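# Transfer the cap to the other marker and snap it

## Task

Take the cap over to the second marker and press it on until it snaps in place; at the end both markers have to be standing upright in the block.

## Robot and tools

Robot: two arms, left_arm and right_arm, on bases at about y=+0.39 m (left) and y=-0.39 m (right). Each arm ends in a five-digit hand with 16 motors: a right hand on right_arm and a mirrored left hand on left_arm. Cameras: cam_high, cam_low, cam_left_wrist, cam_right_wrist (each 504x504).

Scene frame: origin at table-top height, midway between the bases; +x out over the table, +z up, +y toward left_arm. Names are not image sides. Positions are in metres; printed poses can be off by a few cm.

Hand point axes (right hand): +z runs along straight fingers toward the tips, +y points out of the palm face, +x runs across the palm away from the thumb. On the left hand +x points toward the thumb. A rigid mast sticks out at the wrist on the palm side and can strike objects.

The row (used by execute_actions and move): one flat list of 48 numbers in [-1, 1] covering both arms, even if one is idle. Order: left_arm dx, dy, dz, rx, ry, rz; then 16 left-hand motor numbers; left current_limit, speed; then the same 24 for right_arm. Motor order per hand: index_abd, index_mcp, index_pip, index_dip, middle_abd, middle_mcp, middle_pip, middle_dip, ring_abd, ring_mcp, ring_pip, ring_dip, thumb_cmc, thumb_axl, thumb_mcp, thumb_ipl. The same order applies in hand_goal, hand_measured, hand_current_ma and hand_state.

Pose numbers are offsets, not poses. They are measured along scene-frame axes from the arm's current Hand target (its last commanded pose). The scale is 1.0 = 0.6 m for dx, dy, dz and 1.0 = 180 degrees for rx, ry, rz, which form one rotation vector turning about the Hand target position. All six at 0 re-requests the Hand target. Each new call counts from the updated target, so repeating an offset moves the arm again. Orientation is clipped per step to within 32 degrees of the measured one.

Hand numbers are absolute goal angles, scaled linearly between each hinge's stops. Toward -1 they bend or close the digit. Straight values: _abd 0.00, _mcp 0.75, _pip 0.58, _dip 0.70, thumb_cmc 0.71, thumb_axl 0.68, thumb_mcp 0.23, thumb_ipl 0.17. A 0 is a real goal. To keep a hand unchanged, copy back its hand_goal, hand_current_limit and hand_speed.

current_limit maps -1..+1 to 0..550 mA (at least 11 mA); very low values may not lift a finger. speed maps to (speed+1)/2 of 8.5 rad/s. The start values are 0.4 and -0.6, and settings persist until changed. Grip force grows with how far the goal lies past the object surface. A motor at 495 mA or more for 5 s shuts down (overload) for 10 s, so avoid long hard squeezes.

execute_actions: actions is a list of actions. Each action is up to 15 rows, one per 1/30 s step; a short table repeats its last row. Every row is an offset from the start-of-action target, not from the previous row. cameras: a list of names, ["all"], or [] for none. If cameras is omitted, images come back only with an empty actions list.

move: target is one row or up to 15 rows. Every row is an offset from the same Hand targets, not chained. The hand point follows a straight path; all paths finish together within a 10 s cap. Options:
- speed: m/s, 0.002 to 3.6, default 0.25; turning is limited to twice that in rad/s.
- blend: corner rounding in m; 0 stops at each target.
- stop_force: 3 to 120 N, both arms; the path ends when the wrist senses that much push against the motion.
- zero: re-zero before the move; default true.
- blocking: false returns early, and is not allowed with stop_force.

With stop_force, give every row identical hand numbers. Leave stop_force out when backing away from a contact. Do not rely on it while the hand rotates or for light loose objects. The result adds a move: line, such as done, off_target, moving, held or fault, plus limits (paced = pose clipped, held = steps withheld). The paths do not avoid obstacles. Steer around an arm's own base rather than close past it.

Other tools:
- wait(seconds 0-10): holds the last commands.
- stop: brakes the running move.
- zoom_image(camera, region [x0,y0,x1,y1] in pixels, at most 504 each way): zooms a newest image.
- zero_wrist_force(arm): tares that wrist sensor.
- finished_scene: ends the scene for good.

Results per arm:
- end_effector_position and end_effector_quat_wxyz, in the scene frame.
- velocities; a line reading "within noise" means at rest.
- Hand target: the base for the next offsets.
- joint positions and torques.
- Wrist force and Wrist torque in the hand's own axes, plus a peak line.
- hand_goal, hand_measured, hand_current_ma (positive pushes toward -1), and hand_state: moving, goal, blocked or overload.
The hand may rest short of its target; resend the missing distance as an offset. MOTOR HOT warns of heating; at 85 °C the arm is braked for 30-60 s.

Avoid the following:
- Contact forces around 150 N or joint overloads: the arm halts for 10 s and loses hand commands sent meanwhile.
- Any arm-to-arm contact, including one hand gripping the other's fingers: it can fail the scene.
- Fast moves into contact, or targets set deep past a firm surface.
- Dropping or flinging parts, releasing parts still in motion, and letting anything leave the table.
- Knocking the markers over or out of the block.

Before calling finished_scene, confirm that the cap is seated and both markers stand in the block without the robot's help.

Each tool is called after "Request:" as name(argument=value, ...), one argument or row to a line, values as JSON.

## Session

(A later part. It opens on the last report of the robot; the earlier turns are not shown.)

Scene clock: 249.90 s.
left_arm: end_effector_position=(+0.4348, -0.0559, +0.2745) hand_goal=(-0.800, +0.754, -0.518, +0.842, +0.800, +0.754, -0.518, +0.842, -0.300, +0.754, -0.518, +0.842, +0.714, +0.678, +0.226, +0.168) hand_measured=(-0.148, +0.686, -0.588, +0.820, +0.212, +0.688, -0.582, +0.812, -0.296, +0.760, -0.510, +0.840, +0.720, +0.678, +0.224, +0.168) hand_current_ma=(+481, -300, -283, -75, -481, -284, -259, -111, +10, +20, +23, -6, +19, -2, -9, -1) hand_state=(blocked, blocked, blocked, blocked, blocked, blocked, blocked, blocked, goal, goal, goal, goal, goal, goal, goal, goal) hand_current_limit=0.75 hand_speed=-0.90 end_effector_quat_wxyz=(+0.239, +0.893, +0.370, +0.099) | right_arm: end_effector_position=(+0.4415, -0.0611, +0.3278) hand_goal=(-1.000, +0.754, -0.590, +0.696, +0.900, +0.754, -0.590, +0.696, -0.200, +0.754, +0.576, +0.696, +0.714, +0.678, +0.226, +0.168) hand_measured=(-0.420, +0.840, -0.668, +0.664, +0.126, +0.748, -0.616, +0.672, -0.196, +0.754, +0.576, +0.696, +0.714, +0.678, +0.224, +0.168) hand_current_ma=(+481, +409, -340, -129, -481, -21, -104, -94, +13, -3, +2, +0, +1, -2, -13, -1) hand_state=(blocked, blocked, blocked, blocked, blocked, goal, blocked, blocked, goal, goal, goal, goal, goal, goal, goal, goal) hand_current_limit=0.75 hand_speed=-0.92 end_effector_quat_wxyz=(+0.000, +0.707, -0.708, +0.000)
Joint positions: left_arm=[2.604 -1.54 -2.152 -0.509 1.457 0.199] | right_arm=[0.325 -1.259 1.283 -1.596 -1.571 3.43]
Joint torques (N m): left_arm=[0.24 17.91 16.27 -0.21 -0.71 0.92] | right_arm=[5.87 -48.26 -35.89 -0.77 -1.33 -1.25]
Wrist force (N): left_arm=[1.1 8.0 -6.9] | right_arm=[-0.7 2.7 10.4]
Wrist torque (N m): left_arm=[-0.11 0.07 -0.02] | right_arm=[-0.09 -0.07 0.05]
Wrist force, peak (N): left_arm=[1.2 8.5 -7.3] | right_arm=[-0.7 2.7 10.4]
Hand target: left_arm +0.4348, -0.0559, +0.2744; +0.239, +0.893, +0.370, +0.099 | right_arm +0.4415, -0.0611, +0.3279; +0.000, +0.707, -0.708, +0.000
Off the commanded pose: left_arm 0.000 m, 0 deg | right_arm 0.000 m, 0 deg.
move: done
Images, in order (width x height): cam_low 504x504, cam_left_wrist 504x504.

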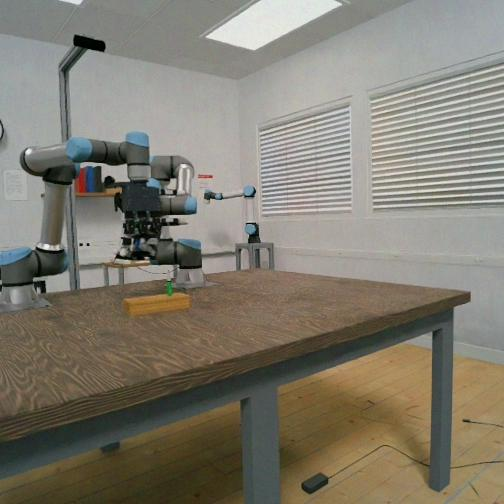

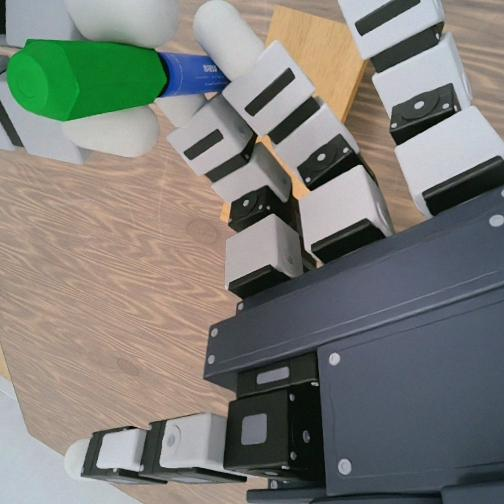

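Request:
move(
  target=[0,0,0,0,0,0, -0.8,0.754,-0.518,0.841,0.8,0.754,-0.518,0.841,-0.3,0.754,-0.518,0.841,0.714,0.678,0.226,0.168,0.75,-0.9, 0,0,0.0133,0,0,0, -1.0,0.754,-0.591,0.696,0.9,0.754,-0.591,0.696,-0.2,0.754,0.576,0.696,0.714,0.678,0.226,0.168,0.75,-0.92],
  speed=0.03,
  cameras=["cam_left_wrist","cam_low"],
)

Request:
zoom_image(
  camera="cam_left_wrist",
  region=[50, 0, 300, 250],
)

Scene clock: 251.50 s.
left_arm: end_effector_position=(+0.4348, -0.0559, +0.2745) hand_goal=(-0.800, +0.754, -0.518, +0.842, +0.800, +0.754, -0.518, +0.842, -0.300, +0.754, -0.518, +0.842, +0.714, +0.678, +0.226, +0.168) hand_measured=(-0.154, +0.670, -0.600, +0.818, +0.220, +0.668, -0.592, +0.806, -0.296, +0.760, -0.510, +0.840, +0.720, +0.678, +0.224, +0.168) hand_current_ma=(+481, -380, -340, -89, -481, -388, -303, -132, +10, +20, +23, -6, +19, -2, -9, -1) hand_state=(blocked, blocked, blocked, blocked, blocked, blocked, blocked, blocked, goal, goal, goal, goal, goal, goal, goal, goal) hand_current_limit=0.75 hand_speed=-0.90 end_effector_quat_wxyz=(+0.239, +0.893, +0.370, +0.099) | right_arm: end_effector_position=(+0.4415, -0.0611, +0.3358) hand_goal=(-1.000, +0.754, -0.590, +0.696, +0.900, +0.754, -0.590, +0.696, -0.200, +0.754, +0.576, +0.696, +0.714, +0.678, +0.226, +0.168) hand_measured=(-0.420, +0.852, -0.638, +0.668, +0.080, +0.756, -0.592, +0.686, -0.196, +0.754, +0.576, +0.696, +0.714, +0.678, +0.224, +0.168) hand_current_ma=(+481, +470, -203, -115, -481, +5, -3, -39, +13, -3, +2, +0, +1, -2, -13, -1) hand_state=(blocked, blocked, blocked, blocked, blocked, goal, goal, goal, goal, goal, goal, goal, goal, goal, goal, goal) hand_current_limit=0.75 hand_speed=-0.92 end_effector_quat_wxyz=(+0.000, +0.707, -0.708, +0.000)
Joint positions: left_arm=[2.604 -1.54 -2.152 -0.509 1.457 0.199] | right_arm=[0.325 -1.259 1.263 -1.575 -1.571 3.43]
Joint torques (N m): left_arm=[1.6 11.25 14.01 -1.29 -0.87 0.79] | right_arm=[5.3 -46.23 -38.03 -0.95 -0.77 -1.15]
Wrist force (N): left_arm=[0.9 10.5 -8.4] | right_arm=[-1.4 2.9 12.5]
Wrist torque (N m): left_arm=[-0.08 0.08 -0.03] | right_arm=[-0.22 -0.14 0.03]
Wrist force, peak (N): left_arm=[1.3 11.2 -8.6] | right_arm=[-1.5 3.2 13.2]
Hand target: left_arm +0.4348, -0.0559, +0.2744; +0.239, +0.893, +0.370, +0.099 | right_arm +0.4415, -0.0611, +0.3359; +0.000, +0.707, -0.708, +0.000
Off the commanded pose: left_arm 0.000 m, 0 deg | right_arm 0.000 m, 0 deg.
move: done
Images, in order (width x height): cam_low 504x504, cam_left_wrist 504x504.

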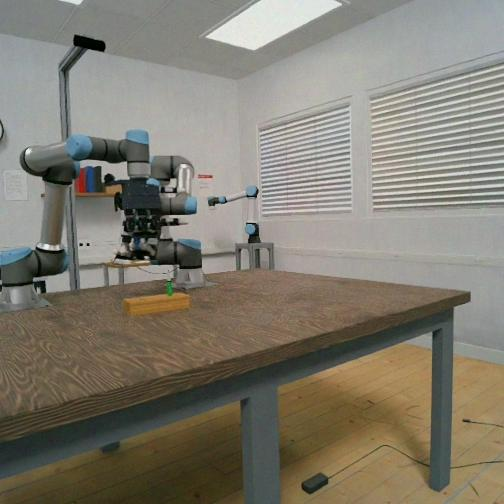

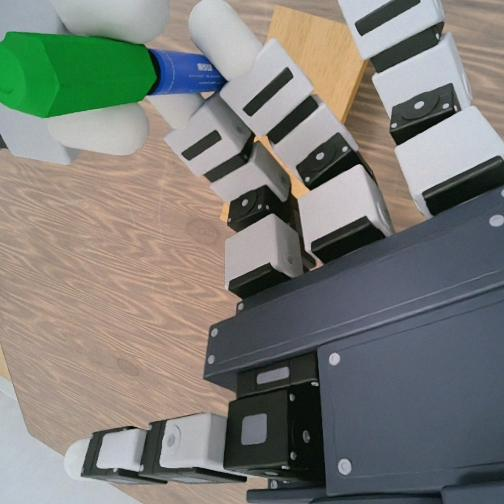

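Scaled by 2.016.

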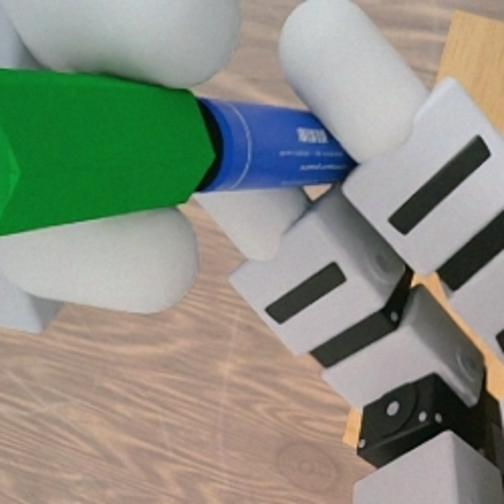

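Request:
move(
  target=[0,0,0,0,0,0, -0.8,0.754,-0.518,0.841,0.8,0.754,-0.518,0.841,-0.3,0.754,-0.518,0.841,0.714,0.678,0.226,0.168,0.75,-0.9, 0,0,0.0133,0,0,0, -1.0,0.754,-0.591,0.696,0.9,0.754,-0.591,0.696,-0.2,0.754,0.576,0.696,0.714,0.678,0.226,0.168,0.75,-0.92],
  speed=0.03,
  cameras=["cam_left_wrist","cam_low"],
)

Request:
zoom_image(
  camera="cam_left_wrist",
  region=[50, 0, 300, 250],
)

Scene clock: 253.03 s.
left_arm: end_effector_position=(+0.4348, -0.0559, +0.2744) hand_goal=(-0.800, +0.754, -0.518, +0.842, +0.800, +0.754, -0.518, +0.842, -0.300, +0.754, -0.518, +0.842, +0.714, +0.678, +0.226, +0.168) hand_measured=(-0.154, +0.756, -0.584, +0.818, +0.220, +0.756, -0.582, +0.808, -0.296, +0.760, -0.510, +0.840, +0.720, +0.678, +0.224, +0.168) hand_current_ma=(+481, +5, -271, -87, -481, +6, -253, -124, +10, +20, +23, -6, +19, -2, -9, -1) hand_state=(blocked, goal, blocked, blocked, blocked, goal, blocked, blocked, goal, goal, goal, goal, goal, goal, goal, goal) hand_current_limit=0.75 hand_speed=-0.90 end_effector_quat_wxyz=(+0.239, +0.893, +0.370, +0.099) | right_arm: end_effector_position=(+0.4415, -0.0611, +0.3439) hand_goal=(-1.000, +0.754, -0.590, +0.696, +0.900, +0.754, -0.590, +0.696, -0.200, +0.754, +0.576, +0.696, +0.714, +0.678, +0.226, +0.168) hand_measured=(-0.382, +0.822, -0.634, +0.676, +0.056, +0.732, -0.618, +0.684, -0.196, +0.754, +0.576, +0.696, +0.714, +0.678, +0.224, +0.168) hand_current_ma=(+481, +318, -187, -82, -481, -97, -112, -44, +13, -3, +2, +0, +1, -2, -13, -1) hand_state=(blocked, blocked, blocked, blocked, blocked, blocked, blocked, goal, goal, goal, goal, goal, goal, goal, goal, goal) hand_current_limit=0.75 hand_speed=-0.92 end_effector_quat_wxyz=(+0.000, +0.707, -0.708, +0.000)
Joint positions: left_arm=[2.604 -1.54 -2.152 -0.509 1.457 0.199] | right_arm=[0.325 -1.259 1.242 -1.555 -1.571 3.43]
Joint torques (N m): left_arm=[1.45 8.27 14.03 4.83 -1.18 0.75] | right_arm=[3.48 -24.58 -33.11 0.3 -0.15 -1.03]
Wrist force (N): left_arm=[-0.7 0.7 0.1] | right_arm=[-0.1 -0.6 0.6]
Wrist torque (N m): left_arm=[-0.08 0.09 -0.08] | right_arm=[0.08 0.03 0.01]
Wrist force, peak (N): left_arm=[1.0 11.3 -8.7] | right_arm=[-1.8 3.2 13.4]
Hand target: left_arm +0.4348, -0.0559, +0.2744; +0.239, +0.893, +0.370, +0.099 | right_arm +0.4415, -0.0611, +0.3438; +0.000, +0.707, -0.708, +0.000
Off the commanded pose: left_arm 0.000 m, 0 deg | right_arm 0.000 m, 0 deg.
move: done
Images, in order (width x height): cam_low 504x504, cam_left_wrist 504x504.

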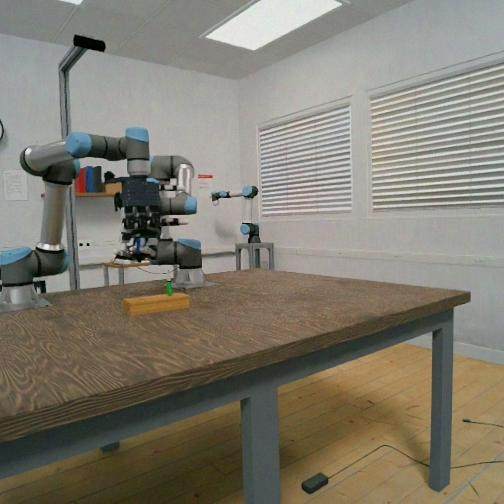

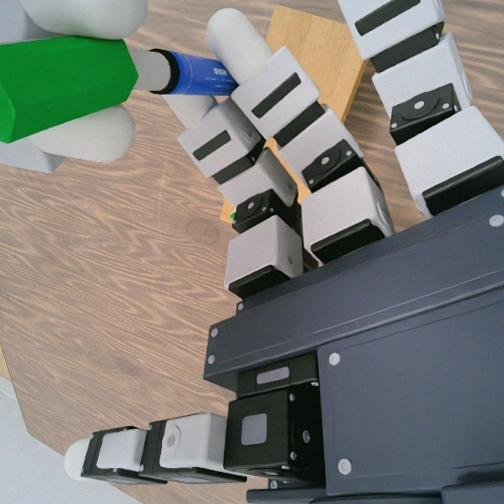

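Scaled by 2.016.

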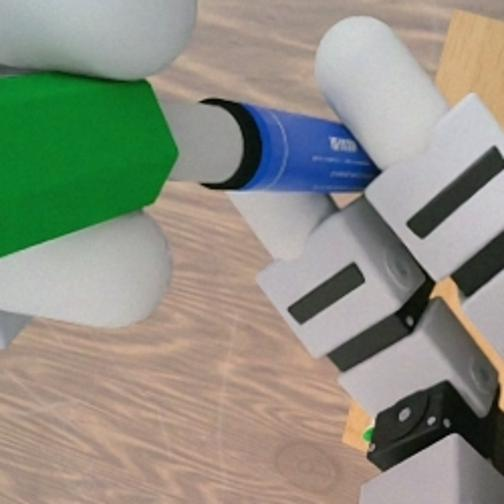

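Request:
move(
  target=[0,0,0,0,0,0, -0.8,0.754,-0.518,0.841,0.8,0.754,-0.518,0.841,-0.3,0.754,-0.518,0.841,0.714,0.678,0.226,0.168,0.4,-0.9, 0,0,0.1,0,0,0, -1.0,0.754,-0.591,0.696,0.9,0.754,-0.591,0.696,-0.2,0.754,0.576,0.696,0.714,0.678,0.226,0.168,0.4,-0.92],
  speed=0.06,
  cameras=["all"],
)

Request:
zoom_image(
  camera="cam_left_wrist",
  region=[50, 0, 300, 250],
)

Request:
zoom_image(
  camera="cam_low",
  region=[100, 180, 200, 280],
)

Request:
zoom_image(
  camera="cam_right_wrist",
  region=[200, 0, 400, 200],
)

Scene clock: 255.13 s.
left_arm: end_effector_position=(+0.4348, -0.0559, +0.2744) hand_goal=(-0.800, +0.754, -0.518, +0.842, +0.800, +0.754, -0.518, +0.842, -0.300, +0.754, -0.518, +0.842, +0.714, +0.678, +0.226, +0.168) hand_measured=(-0.154, +0.758, -0.580, +0.818, +0.220, +0.758, -0.582, +0.808, -0.296, +0.760, -0.510, +0.840, +0.720, +0.678, +0.224, +0.168) hand_current_ma=(+385, +13, -249, -85, -385, +10, -253, -124, +10, +20, +23, -6, +19, -2, -9, -1) hand_state=(blocked, goal, blocked, blocked, blocked, goal, blocked, blocked, goal, goal, goal, goal, goal, goal, goal, goal) hand_current_limit=0.40 hand_speed=-0.90 end_effector_quat_wxyz=(+0.239, +0.893, +0.370, +0.099) | right_arm: end_effector_position=(+0.4415, -0.0610, +0.4038) hand_goal=(-1.000, +0.754, -0.590, +0.696, +0.900, +0.754, -0.590, +0.696, -0.200, +0.754, +0.576, +0.696, +0.714, +0.678, +0.226, +0.168) hand_measured=(-0.382, +0.820, -0.634, +0.676, +0.056, +0.728, -0.618, +0.684, -0.196, +0.754, +0.576, +0.696, +0.714, +0.678, +0.224, +0.168) hand_current_ma=(+385, +306, -187, -82, -385, -107, -116, -45, +13, -3, +2, +0, +1, -2, -13, -1) hand_state=(blocked, blocked, blocked, blocked, blocked, blocked, blocked, goal, goal, goal, goal, goal, goal, goal, goal, goal) hand_current_limit=0.40 hand_speed=-0.92 end_effector_quat_wxyz=(+0.000, +0.707, -0.708, +0.000)
Joint positions: left_arm=[2.604 -1.54 -2.152 -0.509 1.457 0.199] | right_arm=[0.325 -1.244 1.069 -1.396 -1.571 3.43]
Joint torques (N m): left_arm=[1.07 8.6 15.61 5.2 -0.94 0.78] | right_arm=[-5.56 -24.7 -32.61 0.11 -1.95 -0.31]
Wrist force (N): left_arm=[-0.3 0.9 0.3] | right_arm=[0.3 0.4 0.0]
Wrist torque (N m): left_arm=[-0.06 0.06 -0.06] | right_arm=[0.18 -0.04 0.04]
Wrist force, peak (N): left_arm=[-0.6 1.1 0.5] | right_arm=[0.2 -0.7 0.5]
Hand target: left_arm +0.4348, -0.0559, +0.2744; +0.239, +0.893, +0.370, +0.099 | right_arm +0.4415, -0.0611, +0.4038; +0.000, +0.707, -0.708, +0.000
Off the commanded pose: left_arm 0.000 m, 0 deg | right_arm 0.000 m, 0 deg.
move: done

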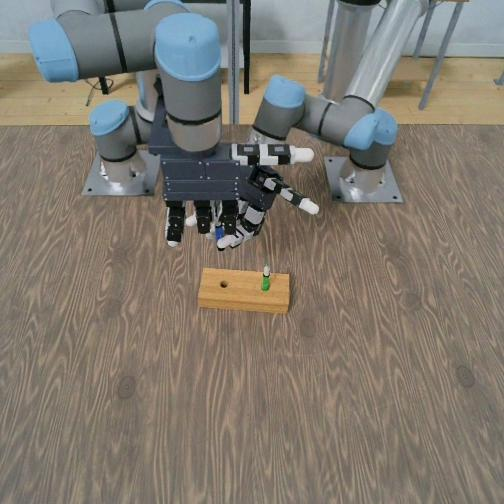

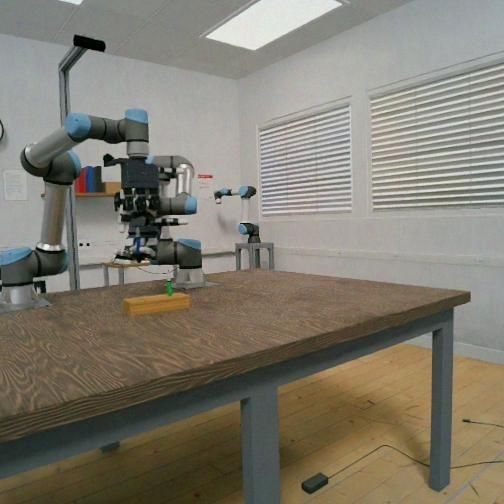

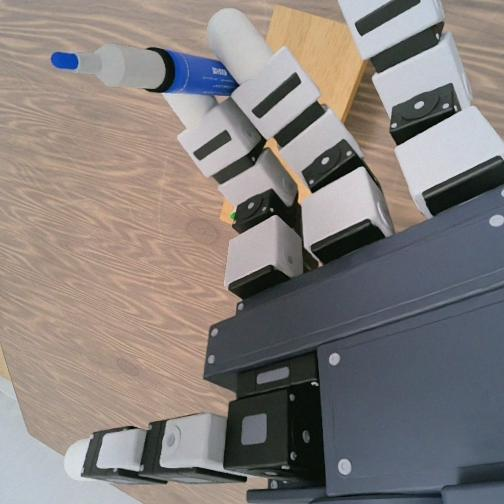

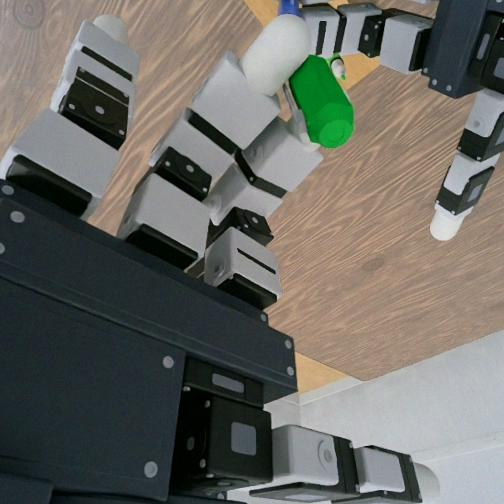

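Scaled by 2.016.

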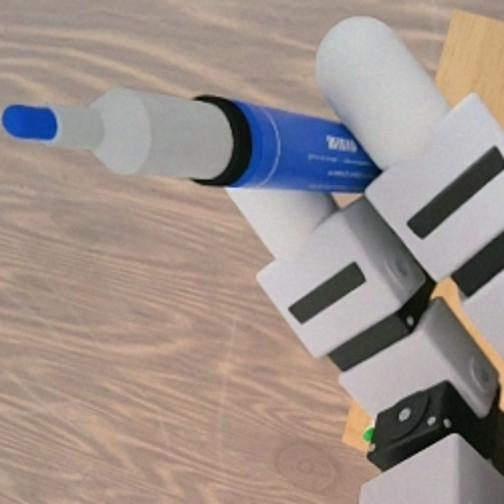

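Scaled by 5.040.

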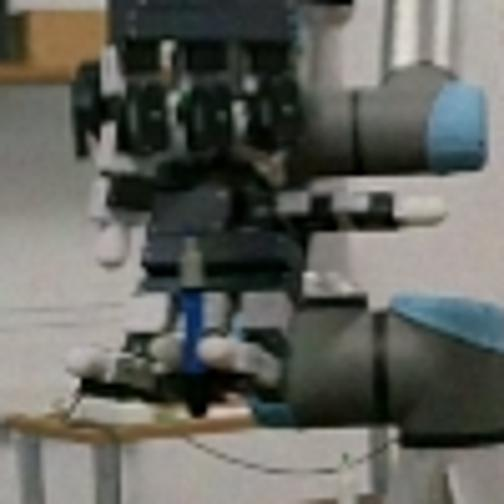

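Scaled by 2.520.

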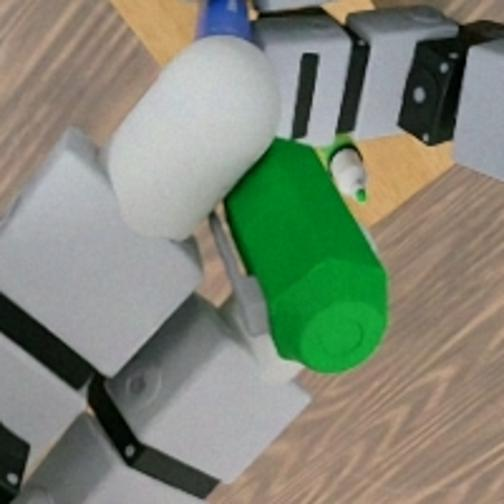

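Request:
move(
  target=[
    [0,0,0,0,0,0, -0.8,0.754,-0.518,0.841,0.8,0.754,-0.518,0.841,-0.3,0.754,-0.518,0.841,0.714,0.678,0.226,0.168,0.4,-0.9, -0.25,-0.22,-0.15,0,0,0, -1.0,0.754,-0.591,0.696,0.9,0.754,-0.591,0.696,-0.2,0.754,0.576,0.696,0.714,0.678,0.226,0.168,0.4,-0.92],
    [0,0.0042,-0.199,0,0,0, -0.8,0.754,-0.518,0.841,0.8,0.754,-0.518,0.841,-0.3,0.754,-0.518,0.841,0.714,0.678,0.226,0.168,0.4,-0.9, -0.3525,-0.2533,-0.3015,0,0,0, -1.0,0.754,-0.591,0.696,0.9,0.754,-0.591,0.696,-0.2,0.754,0.576,0.696,0.714,0.678,0.226,0.168,0.4,-0.92],
  ],
  speed=0.12,
  cameras=["all"],
)

Request:
zoom_image(
  camera="cam_right_wrist",
  region=[180, 160, 330, 310],
)

Request:
zoom_image(
  camera="cam_left_wrist",
  region=[50, 0, 300, 250],
)

Request:
zoom_image(
  camera="cam_low",
  region=[100, 230, 190, 320],
)

Request:
zoom_image(
  camera="cam_high",
  region=[180, 220, 300, 340],
)

Scene clock: 263.33 s.
left_arm: end_effector_position=(+0.4348, -0.0559, +0.2744) hand_goal=(-0.800, +0.754, -0.518, +0.842, +0.800, +0.754, -0.518, +0.842, -0.300, +0.754, -0.518, +0.842, +0.714, +0.678, +0.226, +0.168) hand_measured=(-0.154, +0.758, -0.580, +0.818, +0.220, +0.758, -0.582, +0.808, -0.296, +0.760, -0.510, +0.840, +0.720, +0.678, +0.224, +0.168) hand_current_ma=(+385, +13, -249, -85, -385, +10, -253, -124, +10, +20, +23, -6, +19, -2, -9, -1) hand_state=(blocked, goal, blocked, blocked, blocked, goal, blocked, blocked, goal, goal, goal, goal, goal, goal, goal, goal) hand_current_limit=0.40 hand_speed=-0.90 end_effector_quat_wxyz=(+0.239, +0.893, +0.370, +0.099) | right_arm: end_effector_position=(+0.3300, -0.1591, +0.3366) hand_goal=(-1.000, +0.754, -0.590, +0.696, +0.900, +0.754, -0.590, +0.696, -0.200, +0.754, +0.576, +0.696, +0.714, +0.678, +0.226, +0.168) hand_measured=(-0.382, +0.818, -0.634, +0.676, +0.056, +0.728, -0.620, +0.684, -0.196, +0.752, +0.576, +0.696, +0.714, +0.678, +0.222, +0.168) hand_current_ma=(+385, +298, -187, -82, -385, -113, -117, -45, +11, -4, +2, +0, +0, -2, -14, -1) hand_state=(blocked, blocked, blocked, blocked, blocked, blocked, blocked, goal, goal, goal, goal, goal, goal, goal, goal, goal) hand_current_limit=0.40 hand_speed=-0.92 end_effector_quat_wxyz=(+0.001, +0.707, -0.708, +0.000)
Joint positions: left_arm=[2.604 -1.54 -2.152 -0.509 1.457 0.199] | right_arm=[0.196 -1.61 1.663 -1.623 -1.572 3.3]
Joint torques (N m): left_arm=[0.17 10.58 20.81 5.28 -1.07 0.76] | right_arm=[12.31 -9.01 -33.89 0.12 2.27 1.32]
Wrist force (N): left_arm=[-0.6 1.0 0.2] | right_arm=[-0.1 0.8 0.3]
Wrist torque (N m): left_arm=[-0.05 0.08 -0.08] | right_arm=[0.19 0.05 -0.03]
Wrist force, peak (N): left_arm=[-0.6 1.2 0.4] | right_arm=[0.8 3.4 1.4]
Hand target: left_arm +0.4348, -0.0559, +0.2744; +0.239, +0.893, +0.370, +0.099 (not the last commanded pose) | right_arm +0.3300, -0.1591, +0.3367; +0.001, +0.707, -0.708, +0.000 (not the last commanded pose)
Off the commanded pose: left_arm 0.119 m, 0 deg | right_arm 0.161 m, 0 deg.
move: held (right_arm; a check stopped the path), off_target (left_arm); path passed 0 of 2 targets; limits=held
pose unreachable (right arm): on one or more control steps of this call, first in action 0 (counted from 0), this arm could not follow its commanded pose, so it was not sent that pose on those steps. It may still have moved: this result reports where it is.
cause: moving toward the commanded pose would bring a part of the arm too close to another arm (a part of this arm just beyond joint 6 (wrist 3) and a part of the left arm just beyond its joint 6 (wrist 3), 18 mm apart when this arm was first held).

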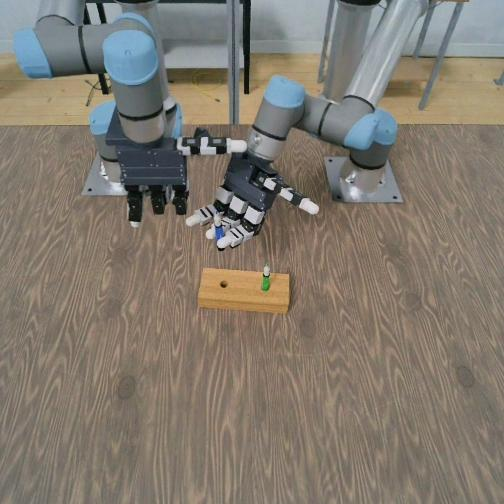

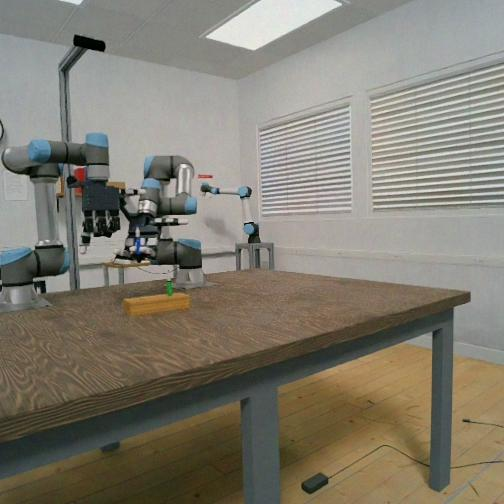

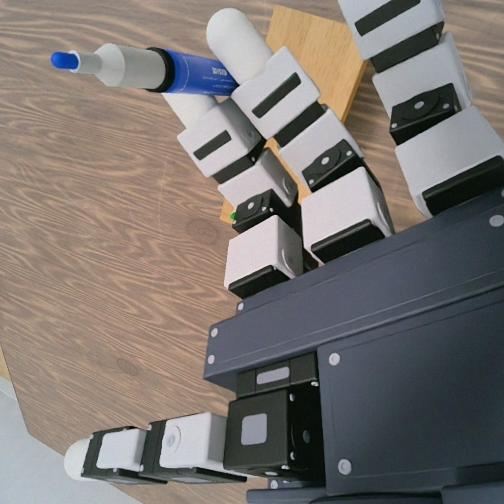

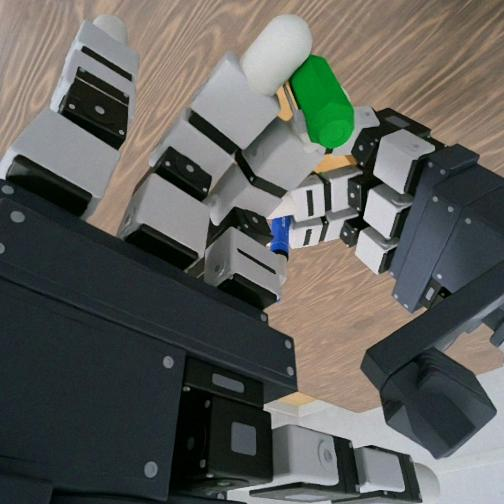

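Scaled by 3.360.

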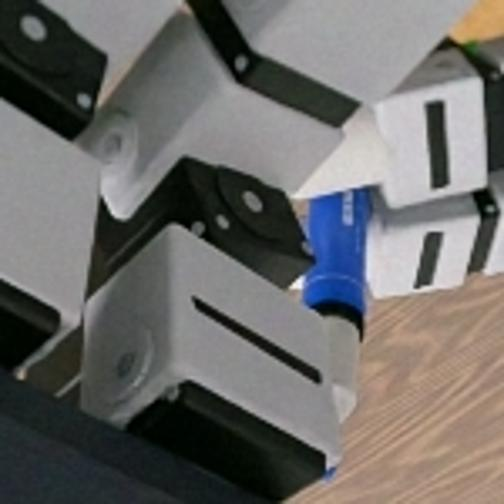

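Scaled by 2.016.

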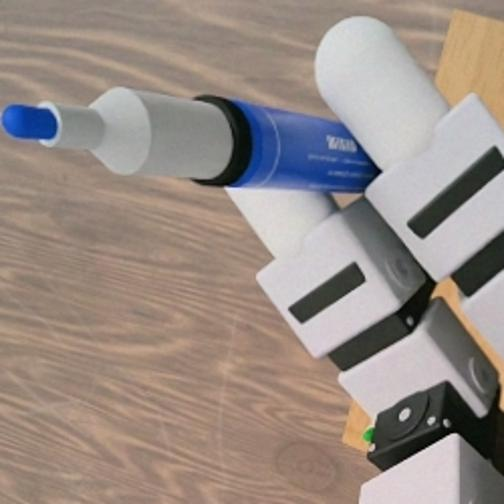

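Scaled by 5.600.

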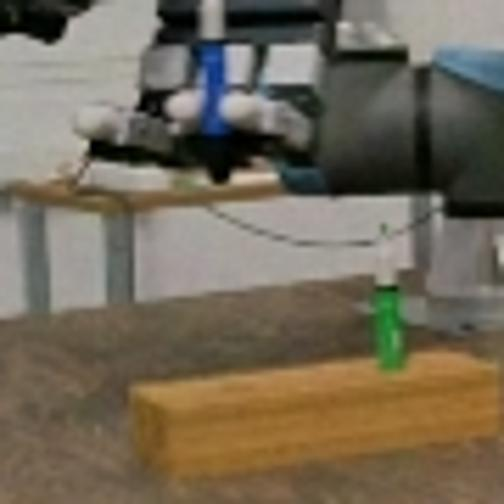

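Scaled by 4.200.

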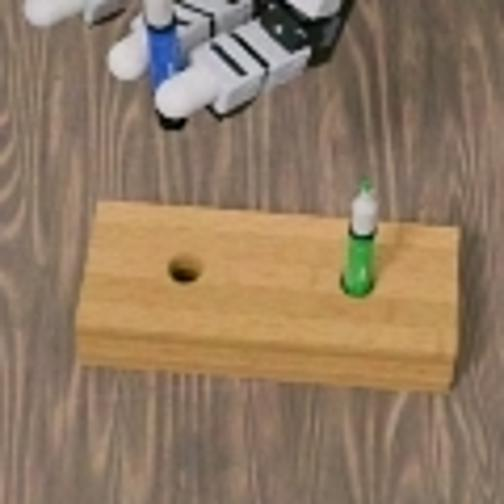

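Request:
move(
  target=[0,0.0042,-0.199,0,0,0, -0.8,0.754,-0.518,0.841,0.8,0.754,-0.518,0.841,-0.3,0.754,-0.518,0.841,0.714,0.678,0.226,0.168,0.4,-0.9, 0,0,0.03,0,0,0, -1.0,0.754,-0.591,0.696,0.9,0.754,-0.591,0.696,-0.2,0.754,0.576,0.696,0.714,0.678,0.226,0.168,0.4,-0.92],
  speed=0.1,
  cameras=["all"],
)

Request:
zoom_image(
  camera="cam_right_wrist",
  region=[200, 100, 400, 300],
)

Request:
zoom_image(
  camera="cam_low",
  region=[110, 250, 180, 320],
)

Request:
zoom_image(
  camera="cam_high",
  region=[190, 230, 270, 310],
)

Scene clock: 266.37 s.
left_arm: end_effector_position=(+0.4348, -0.0534, +0.1551) hand_goal=(-0.800, +0.754, -0.518, +0.842, +0.800, +0.754, -0.518, +0.842, -0.300, +0.754, -0.518, +0.842, +0.714, +0.678, +0.226, +0.168) hand_measured=(-0.154, +0.758, -0.580, +0.818, +0.220, +0.758, -0.582, +0.808, -0.296, +0.760, -0.510, +0.840, +0.720, +0.678, +0.224, +0.168) hand_current_ma=(+385, +14, -248, -85, -385, +12, -253, -124, +10, +20, +23, -6, +19, -2, -9, -1) hand_state=(blocked, goal, blocked, blocked, blocked, goal, blocked, blocked, goal, goal, goal, goal, goal, goal, goal, goal) hand_current_limit=0.40 hand_speed=-0.90 end_effector_quat_wxyz=(+0.239, +0.893, +0.370, +0.099) | right_arm: end_effector_position=(+0.3300, -0.1591, +0.3547) hand_goal=(-1.000, +0.754, -0.590, +0.696, +0.900, +0.754, -0.590, +0.696, -0.200, +0.754, +0.576, +0.696, +0.714, +0.678, +0.226, +0.168) hand_measured=(-0.382, +0.818, -0.634, +0.676, +0.056, +0.728, -0.620, +0.684, -0.196, +0.752, +0.576, +0.696, +0.714, +0.678, +0.222, +0.168) hand_current_ma=(+385, +298, -187, -82, -385, -113, -117, -45, +11, -4, +2, +0, +0, -2, -14, -1) hand_state=(blocked, blocked, blocked, blocked, blocked, blocked, blocked, goal, goal, goal, goal, goal, goal, goal, goal, goal) hand_current_limit=0.40 hand_speed=-0.92 end_effector_quat_wxyz=(+0.001, +0.707, -0.708, +0.000)
Joint positions: left_arm=[2.609 -1.776 -2.301 -0.125 1.455 0.204] | right_arm=[0.196 -1.611 1.618 -1.577 -1.572 3.3]
Joint torques (N m): left_arm=[7.39 10.54 6.9 5.06 -1.83 -0.69] | right_arm=[10.21 -26.47 -32.33 0.11 0 1.43]
Wrist force (N): left_arm=[-0.5 0.7 0.4] | right_arm=[-0.2 0.7 0.6]
Wrist torque (N m): left_arm=[-0.11 0.07 -0.13] | right_arm=[0.16 0.06 -0.06]
Wrist force, peak (N): left_arm=[-0.4 1.4 -0.2] | right_arm=[0.0 1.1 0.3]
Hand target: left_arm +0.4348, -0.0533, +0.1550; +0.239, +0.893, +0.370, +0.099 | right_arm +0.3300, -0.1591, +0.3547; +0.001, +0.707, -0.708, +0.000
Off the commanded pose: left_arm 0.000 m, 0 deg | right_arm 0.000 m, 0 deg.
move: done

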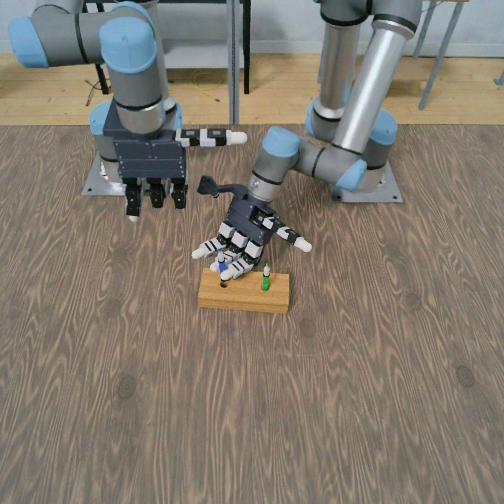

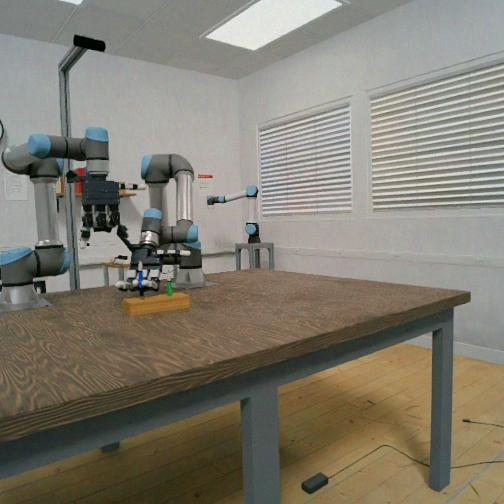

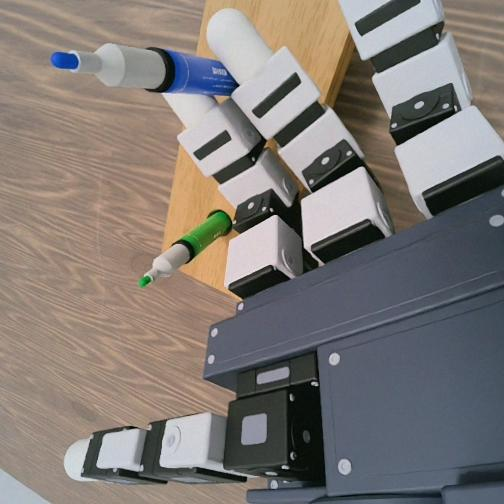

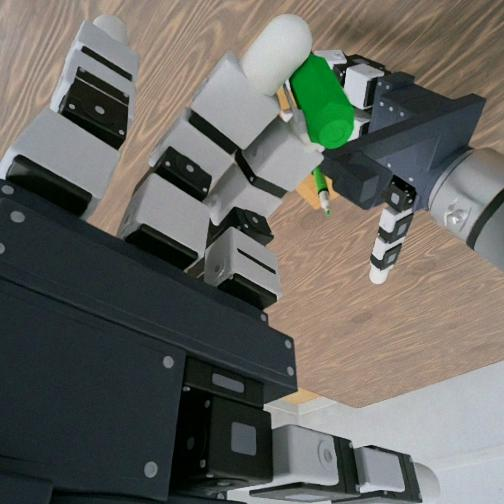

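Scaled by 2.520.

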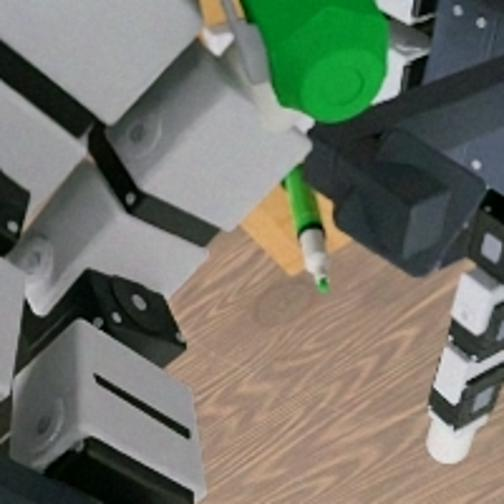

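Scaled by 7.200.

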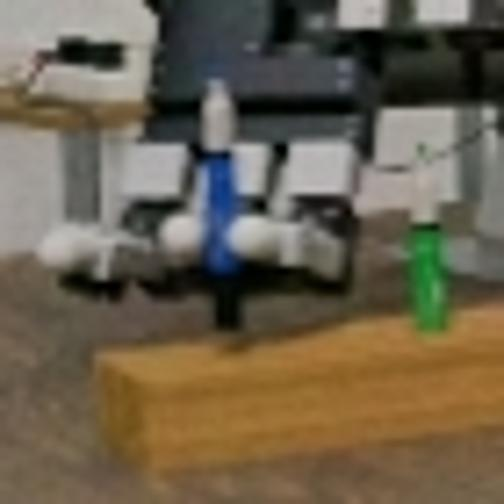

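Scaled by 6.300.

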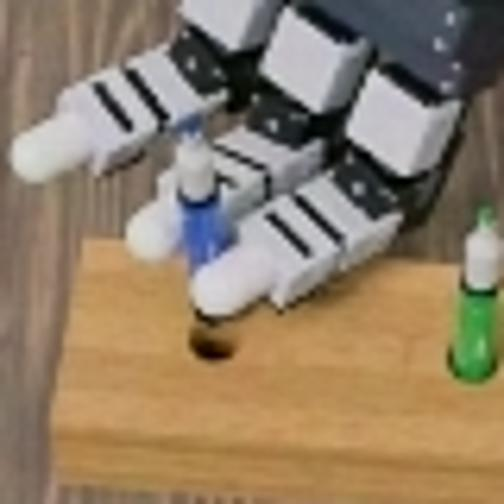

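Request:
move(
  target=[0.0083,0.0008,0,0,0,0, -0.8,0.754,-0.518,0.841,0.8,0.754,-0.518,0.841,-0.3,0.754,-0.518,0.841,0.714,0.678,0.226,0.168,0.4,-0.9, 0,0,0,0,0,0, -1.0,0.754,-0.591,0.696,0.9,0.754,-0.591,0.696,-0.2,0.754,0.576,0.696,0.714,0.678,0.226,0.168,0.4,-0.92],
  speed=0.03,
  cameras=["cam_high","cam_low"],
)

Request:
zoom_image(
  camera="cam_low",
  region=[120, 270, 170, 320],
)

Request:
zoom_image(
  camera="cam_high",
  region=[200, 250, 250, 300],
)

Scene clock: 270.77 s.
left_arm: end_effector_position=(+0.4396, -0.0529, +0.1550) hand_goal=(-0.800, +0.754, -0.518, +0.842, +0.800, +0.754, -0.518, +0.842, -0.300, +0.754, -0.518, +0.842, +0.714, +0.678, +0.226, +0.168) hand_measured=(-0.154, +0.758, -0.580, +0.818, +0.220, +0.758, -0.582, +0.808, -0.296, +0.760, -0.510, +0.840, +0.720, +0.678, +0.224, +0.168) hand_current_ma=(+385, +14, -248, -85, -385, +12, -253, -124, +10, +20, +23, -6, +19, -2, -9, -1) hand_state=(blocked, goal, blocked, blocked, blocked, goal, blocked, blocked, goal, goal, goal, goal, goal, goal, goal, goal) hand_current_limit=0.40 hand_speed=-0.90 end_effector_quat_wxyz=(+0.239, +0.893, +0.370, +0.099) | right_arm: end_effector_position=(+0.3300, -0.1591, +0.3547) hand_goal=(-1.000, +0.754, -0.590, +0.696, +0.900, +0.754, -0.590, +0.696, -0.200, +0.754, +0.576, +0.696, +0.714, +0.678, +0.226, +0.168) hand_measured=(-0.382, +0.818, -0.634, +0.676, +0.056, +0.728, -0.620, +0.684, -0.196, +0.752, +0.576, +0.696, +0.714, +0.678, +0.222, +0.168) hand_current_ma=(+385, +298, -187, -82, -385, -113, -117, -45, +11, -4, +2, +0, +0, -2, -14, -1) hand_state=(blocked, blocked, blocked, blocked, blocked, blocked, blocked, goal, goal, goal, goal, goal, goal, goal, goal, goal) hand_current_limit=0.40 hand_speed=-0.92 end_effector_quat_wxyz=(+0.001, +0.707, -0.708, +0.000)
Joint positions: left_arm=[2.617 -1.781 -2.294 -0.127 1.451 0.21] | right_arm=[0.196 -1.611 1.618 -1.577 -1.572 3.3]
Joint torques (N m): left_arm=[6.77 14.87 24.58 1.26 -2.04 1.15] | right_arm=[11.45 -11.06 -33.53 0.06 -2.15 1.34]
Wrist force (N): left_arm=[-0.4 1.1 0.2] | right_arm=[-0.1 0.6 0.2]
Wrist torque (N m): left_arm=[-0.05 0.04 -0.12] | right_arm=[0.18 0.06 -0.05]
Wrist force, peak (N): left_arm=[-0.4 1.1 0.2] | right_arm=[-0.3 1.0 0.5]
Hand target: left_arm +0.4398, -0.0529, +0.1550; +0.239, +0.893, +0.370, +0.099 | right_arm +0.3300, -0.1591, +0.3547; +0.001, +0.707, -0.708, +0.000
Off the commanded pose: left_arm 0.000 m, 0 deg | right_arm 0.000 m, 0 deg.
move: done
Images, in order (width x height): cam_high 504x504, cam_low 504x504.

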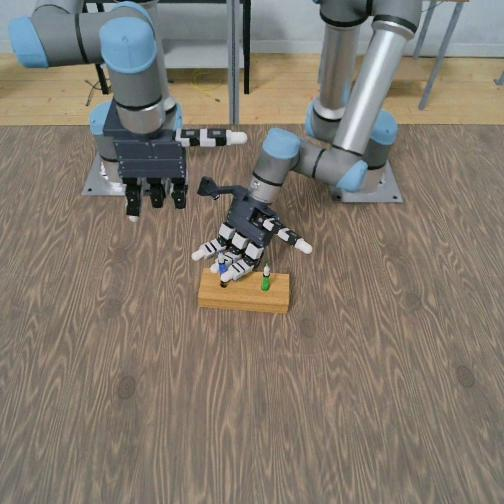

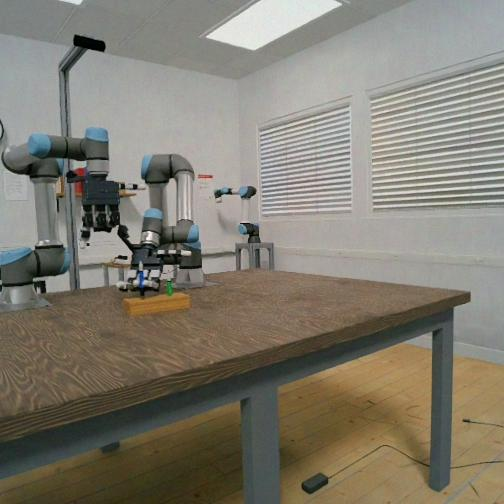

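Scaled by 10.080.

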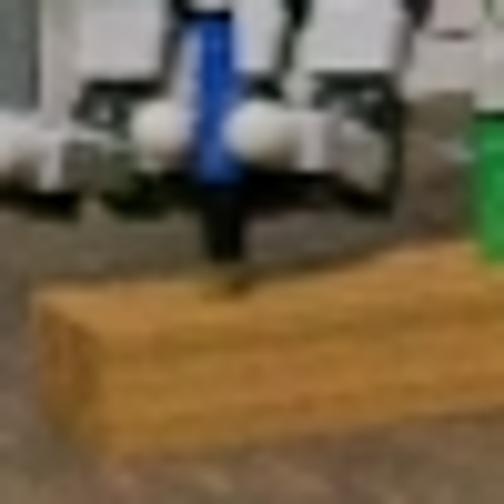

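Scaled by 10.080.

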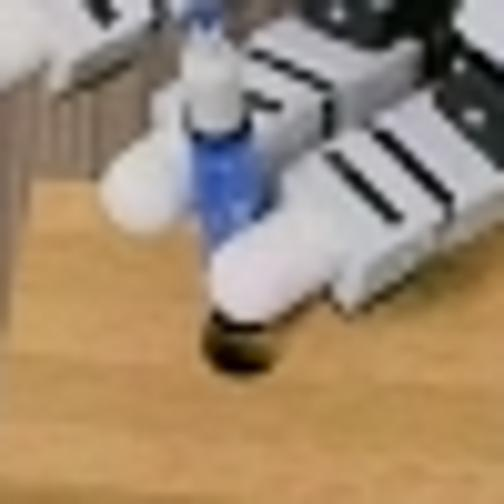

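Request:
move(
  target=[0.0075,0,0,0,0,0, -0.8,0.754,-0.518,0.841,0.8,0.754,-0.518,0.841,-0.3,0.754,-0.518,0.841,0.714,0.678,0.226,0.168,0.4,-0.9, 0,0,0,0,0,0, -1.0,0.754,-0.591,0.696,0.9,0.754,-0.591,0.696,-0.2,0.754,0.576,0.696,0.714,0.678,0.226,0.168,0.4,-0.92],
  speed=0.03,
  cameras=["cam_high","cam_low"],
)

Request:
zoom_image(
  camera="cam_low",
  region=[120, 270, 170, 320],
)

Request:
zoom_image(
  camera="cam_high",
  region=[200, 250, 250, 300],
)

Scene clock: 273.00 s.
left_arm: end_effector_position=(+0.4441, -0.0529, +0.1550) hand_goal=(-0.800, +0.754, -0.518, +0.842, +0.800, +0.754, -0.518, +0.842, -0.300, +0.754, -0.518, +0.842, +0.714, +0.678, +0.226, +0.168) hand_measured=(-0.154, +0.758, -0.580, +0.818, +0.220, +0.758, -0.582, +0.808, -0.296, +0.760, -0.510, +0.840, +0.720, +0.678, +0.224, +0.168) hand_current_ma=(+385, +14, -248, -85, -385, +12, -253, -124, +10, +20, +23, -6, +19, -2, -9, -1) hand_state=(blocked, goal, blocked, blocked, blocked, goal, blocked, blocked, goal, goal, goal, goal, goal, goal, goal, goal) hand_current_limit=0.40 hand_speed=-0.90 end_effector_quat_wxyz=(+0.239, +0.893, +0.370, +0.099) | right_arm: end_effector_position=(+0.3300, -0.1591, +0.3547) hand_goal=(-1.000, +0.754, -0.590, +0.696, +0.900, +0.754, -0.590, +0.696, -0.200, +0.754, +0.576, +0.696, +0.714, +0.678, +0.226, +0.168) hand_measured=(-0.382, +0.818, -0.634, +0.676, +0.056, +0.728, -0.620, +0.684, -0.196, +0.752, +0.576, +0.696, +0.714, +0.678, +0.222, +0.168) hand_current_ma=(+385, +298, -187, -82, -385, -113, -117, -45, +11, -4, +2, +0, +0, -2, -14, -1) hand_state=(blocked, blocked, blocked, blocked, blocked, blocked, blocked, goal, goal, goal, goal, goal, goal, goal, goal, goal) hand_current_limit=0.40 hand_speed=-0.92 end_effector_quat_wxyz=(+0.001, +0.707, -0.708, +0.000)
Joint positions: left_arm=[2.622 -1.787 -2.286 -0.13 1.449 0.215] | right_arm=[0.196 -1.611 1.618 -1.577 -1.572 3.3]
Joint torques (N m): left_arm=[6.96 12.9 24.85 1.02 -1.93 1.69] | right_arm=[11.77 -11.29 -32.66 0.07 -2.35 1.29]
Wrist force (N): left_arm=[-0.3 0.7 0.5] | right_arm=[-0.4 0.6 0.1]
Wrist torque (N m): left_arm=[-0.13 0.04 -0.11] | right_arm=[0.19 0.09 -0.08]
Wrist force, peak (N): left_arm=[-0.4 1.1 0.3] | right_arm=[0.1 1.0 0.4]
Hand target: left_arm +0.4443, -0.0529, +0.1550; +0.239, +0.893, +0.370, +0.099 | right_arm +0.3300, -0.1591, +0.3547; +0.001, +0.707, -0.708, +0.000
Off the commanded pose: left_arm 0.000 m, 0 deg | right_arm 0.000 m, 0 deg.
move: done
Images, in order (width x height): cam_high 504x504, cam_low 504x504.

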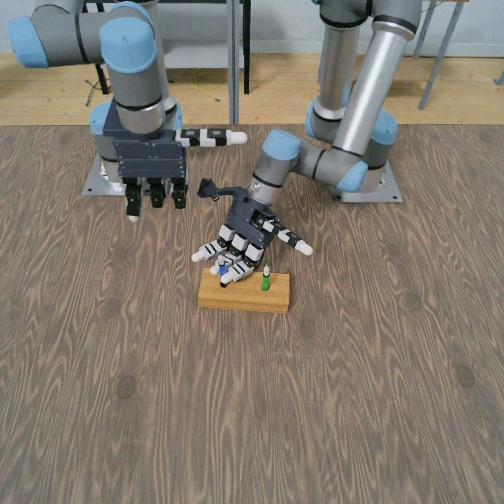

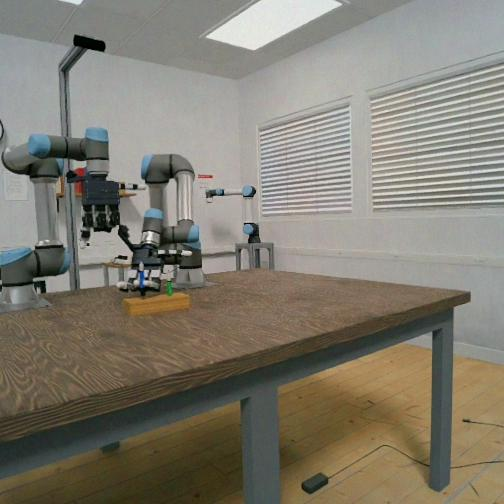

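Scaled by 10.080.

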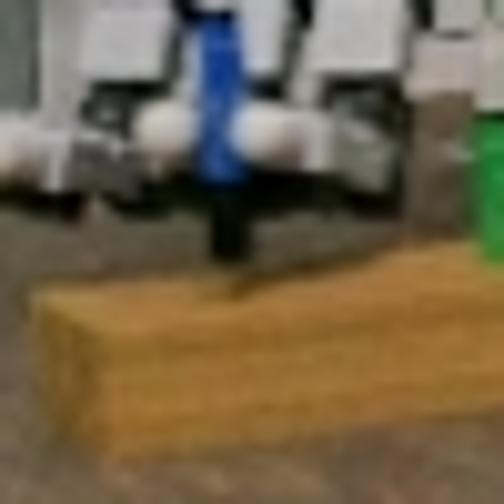

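Scaled by 10.080.

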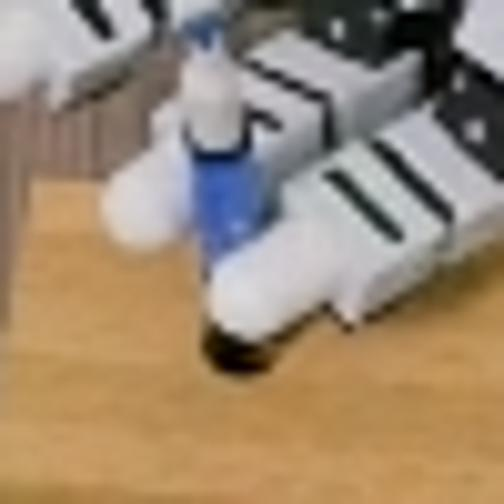

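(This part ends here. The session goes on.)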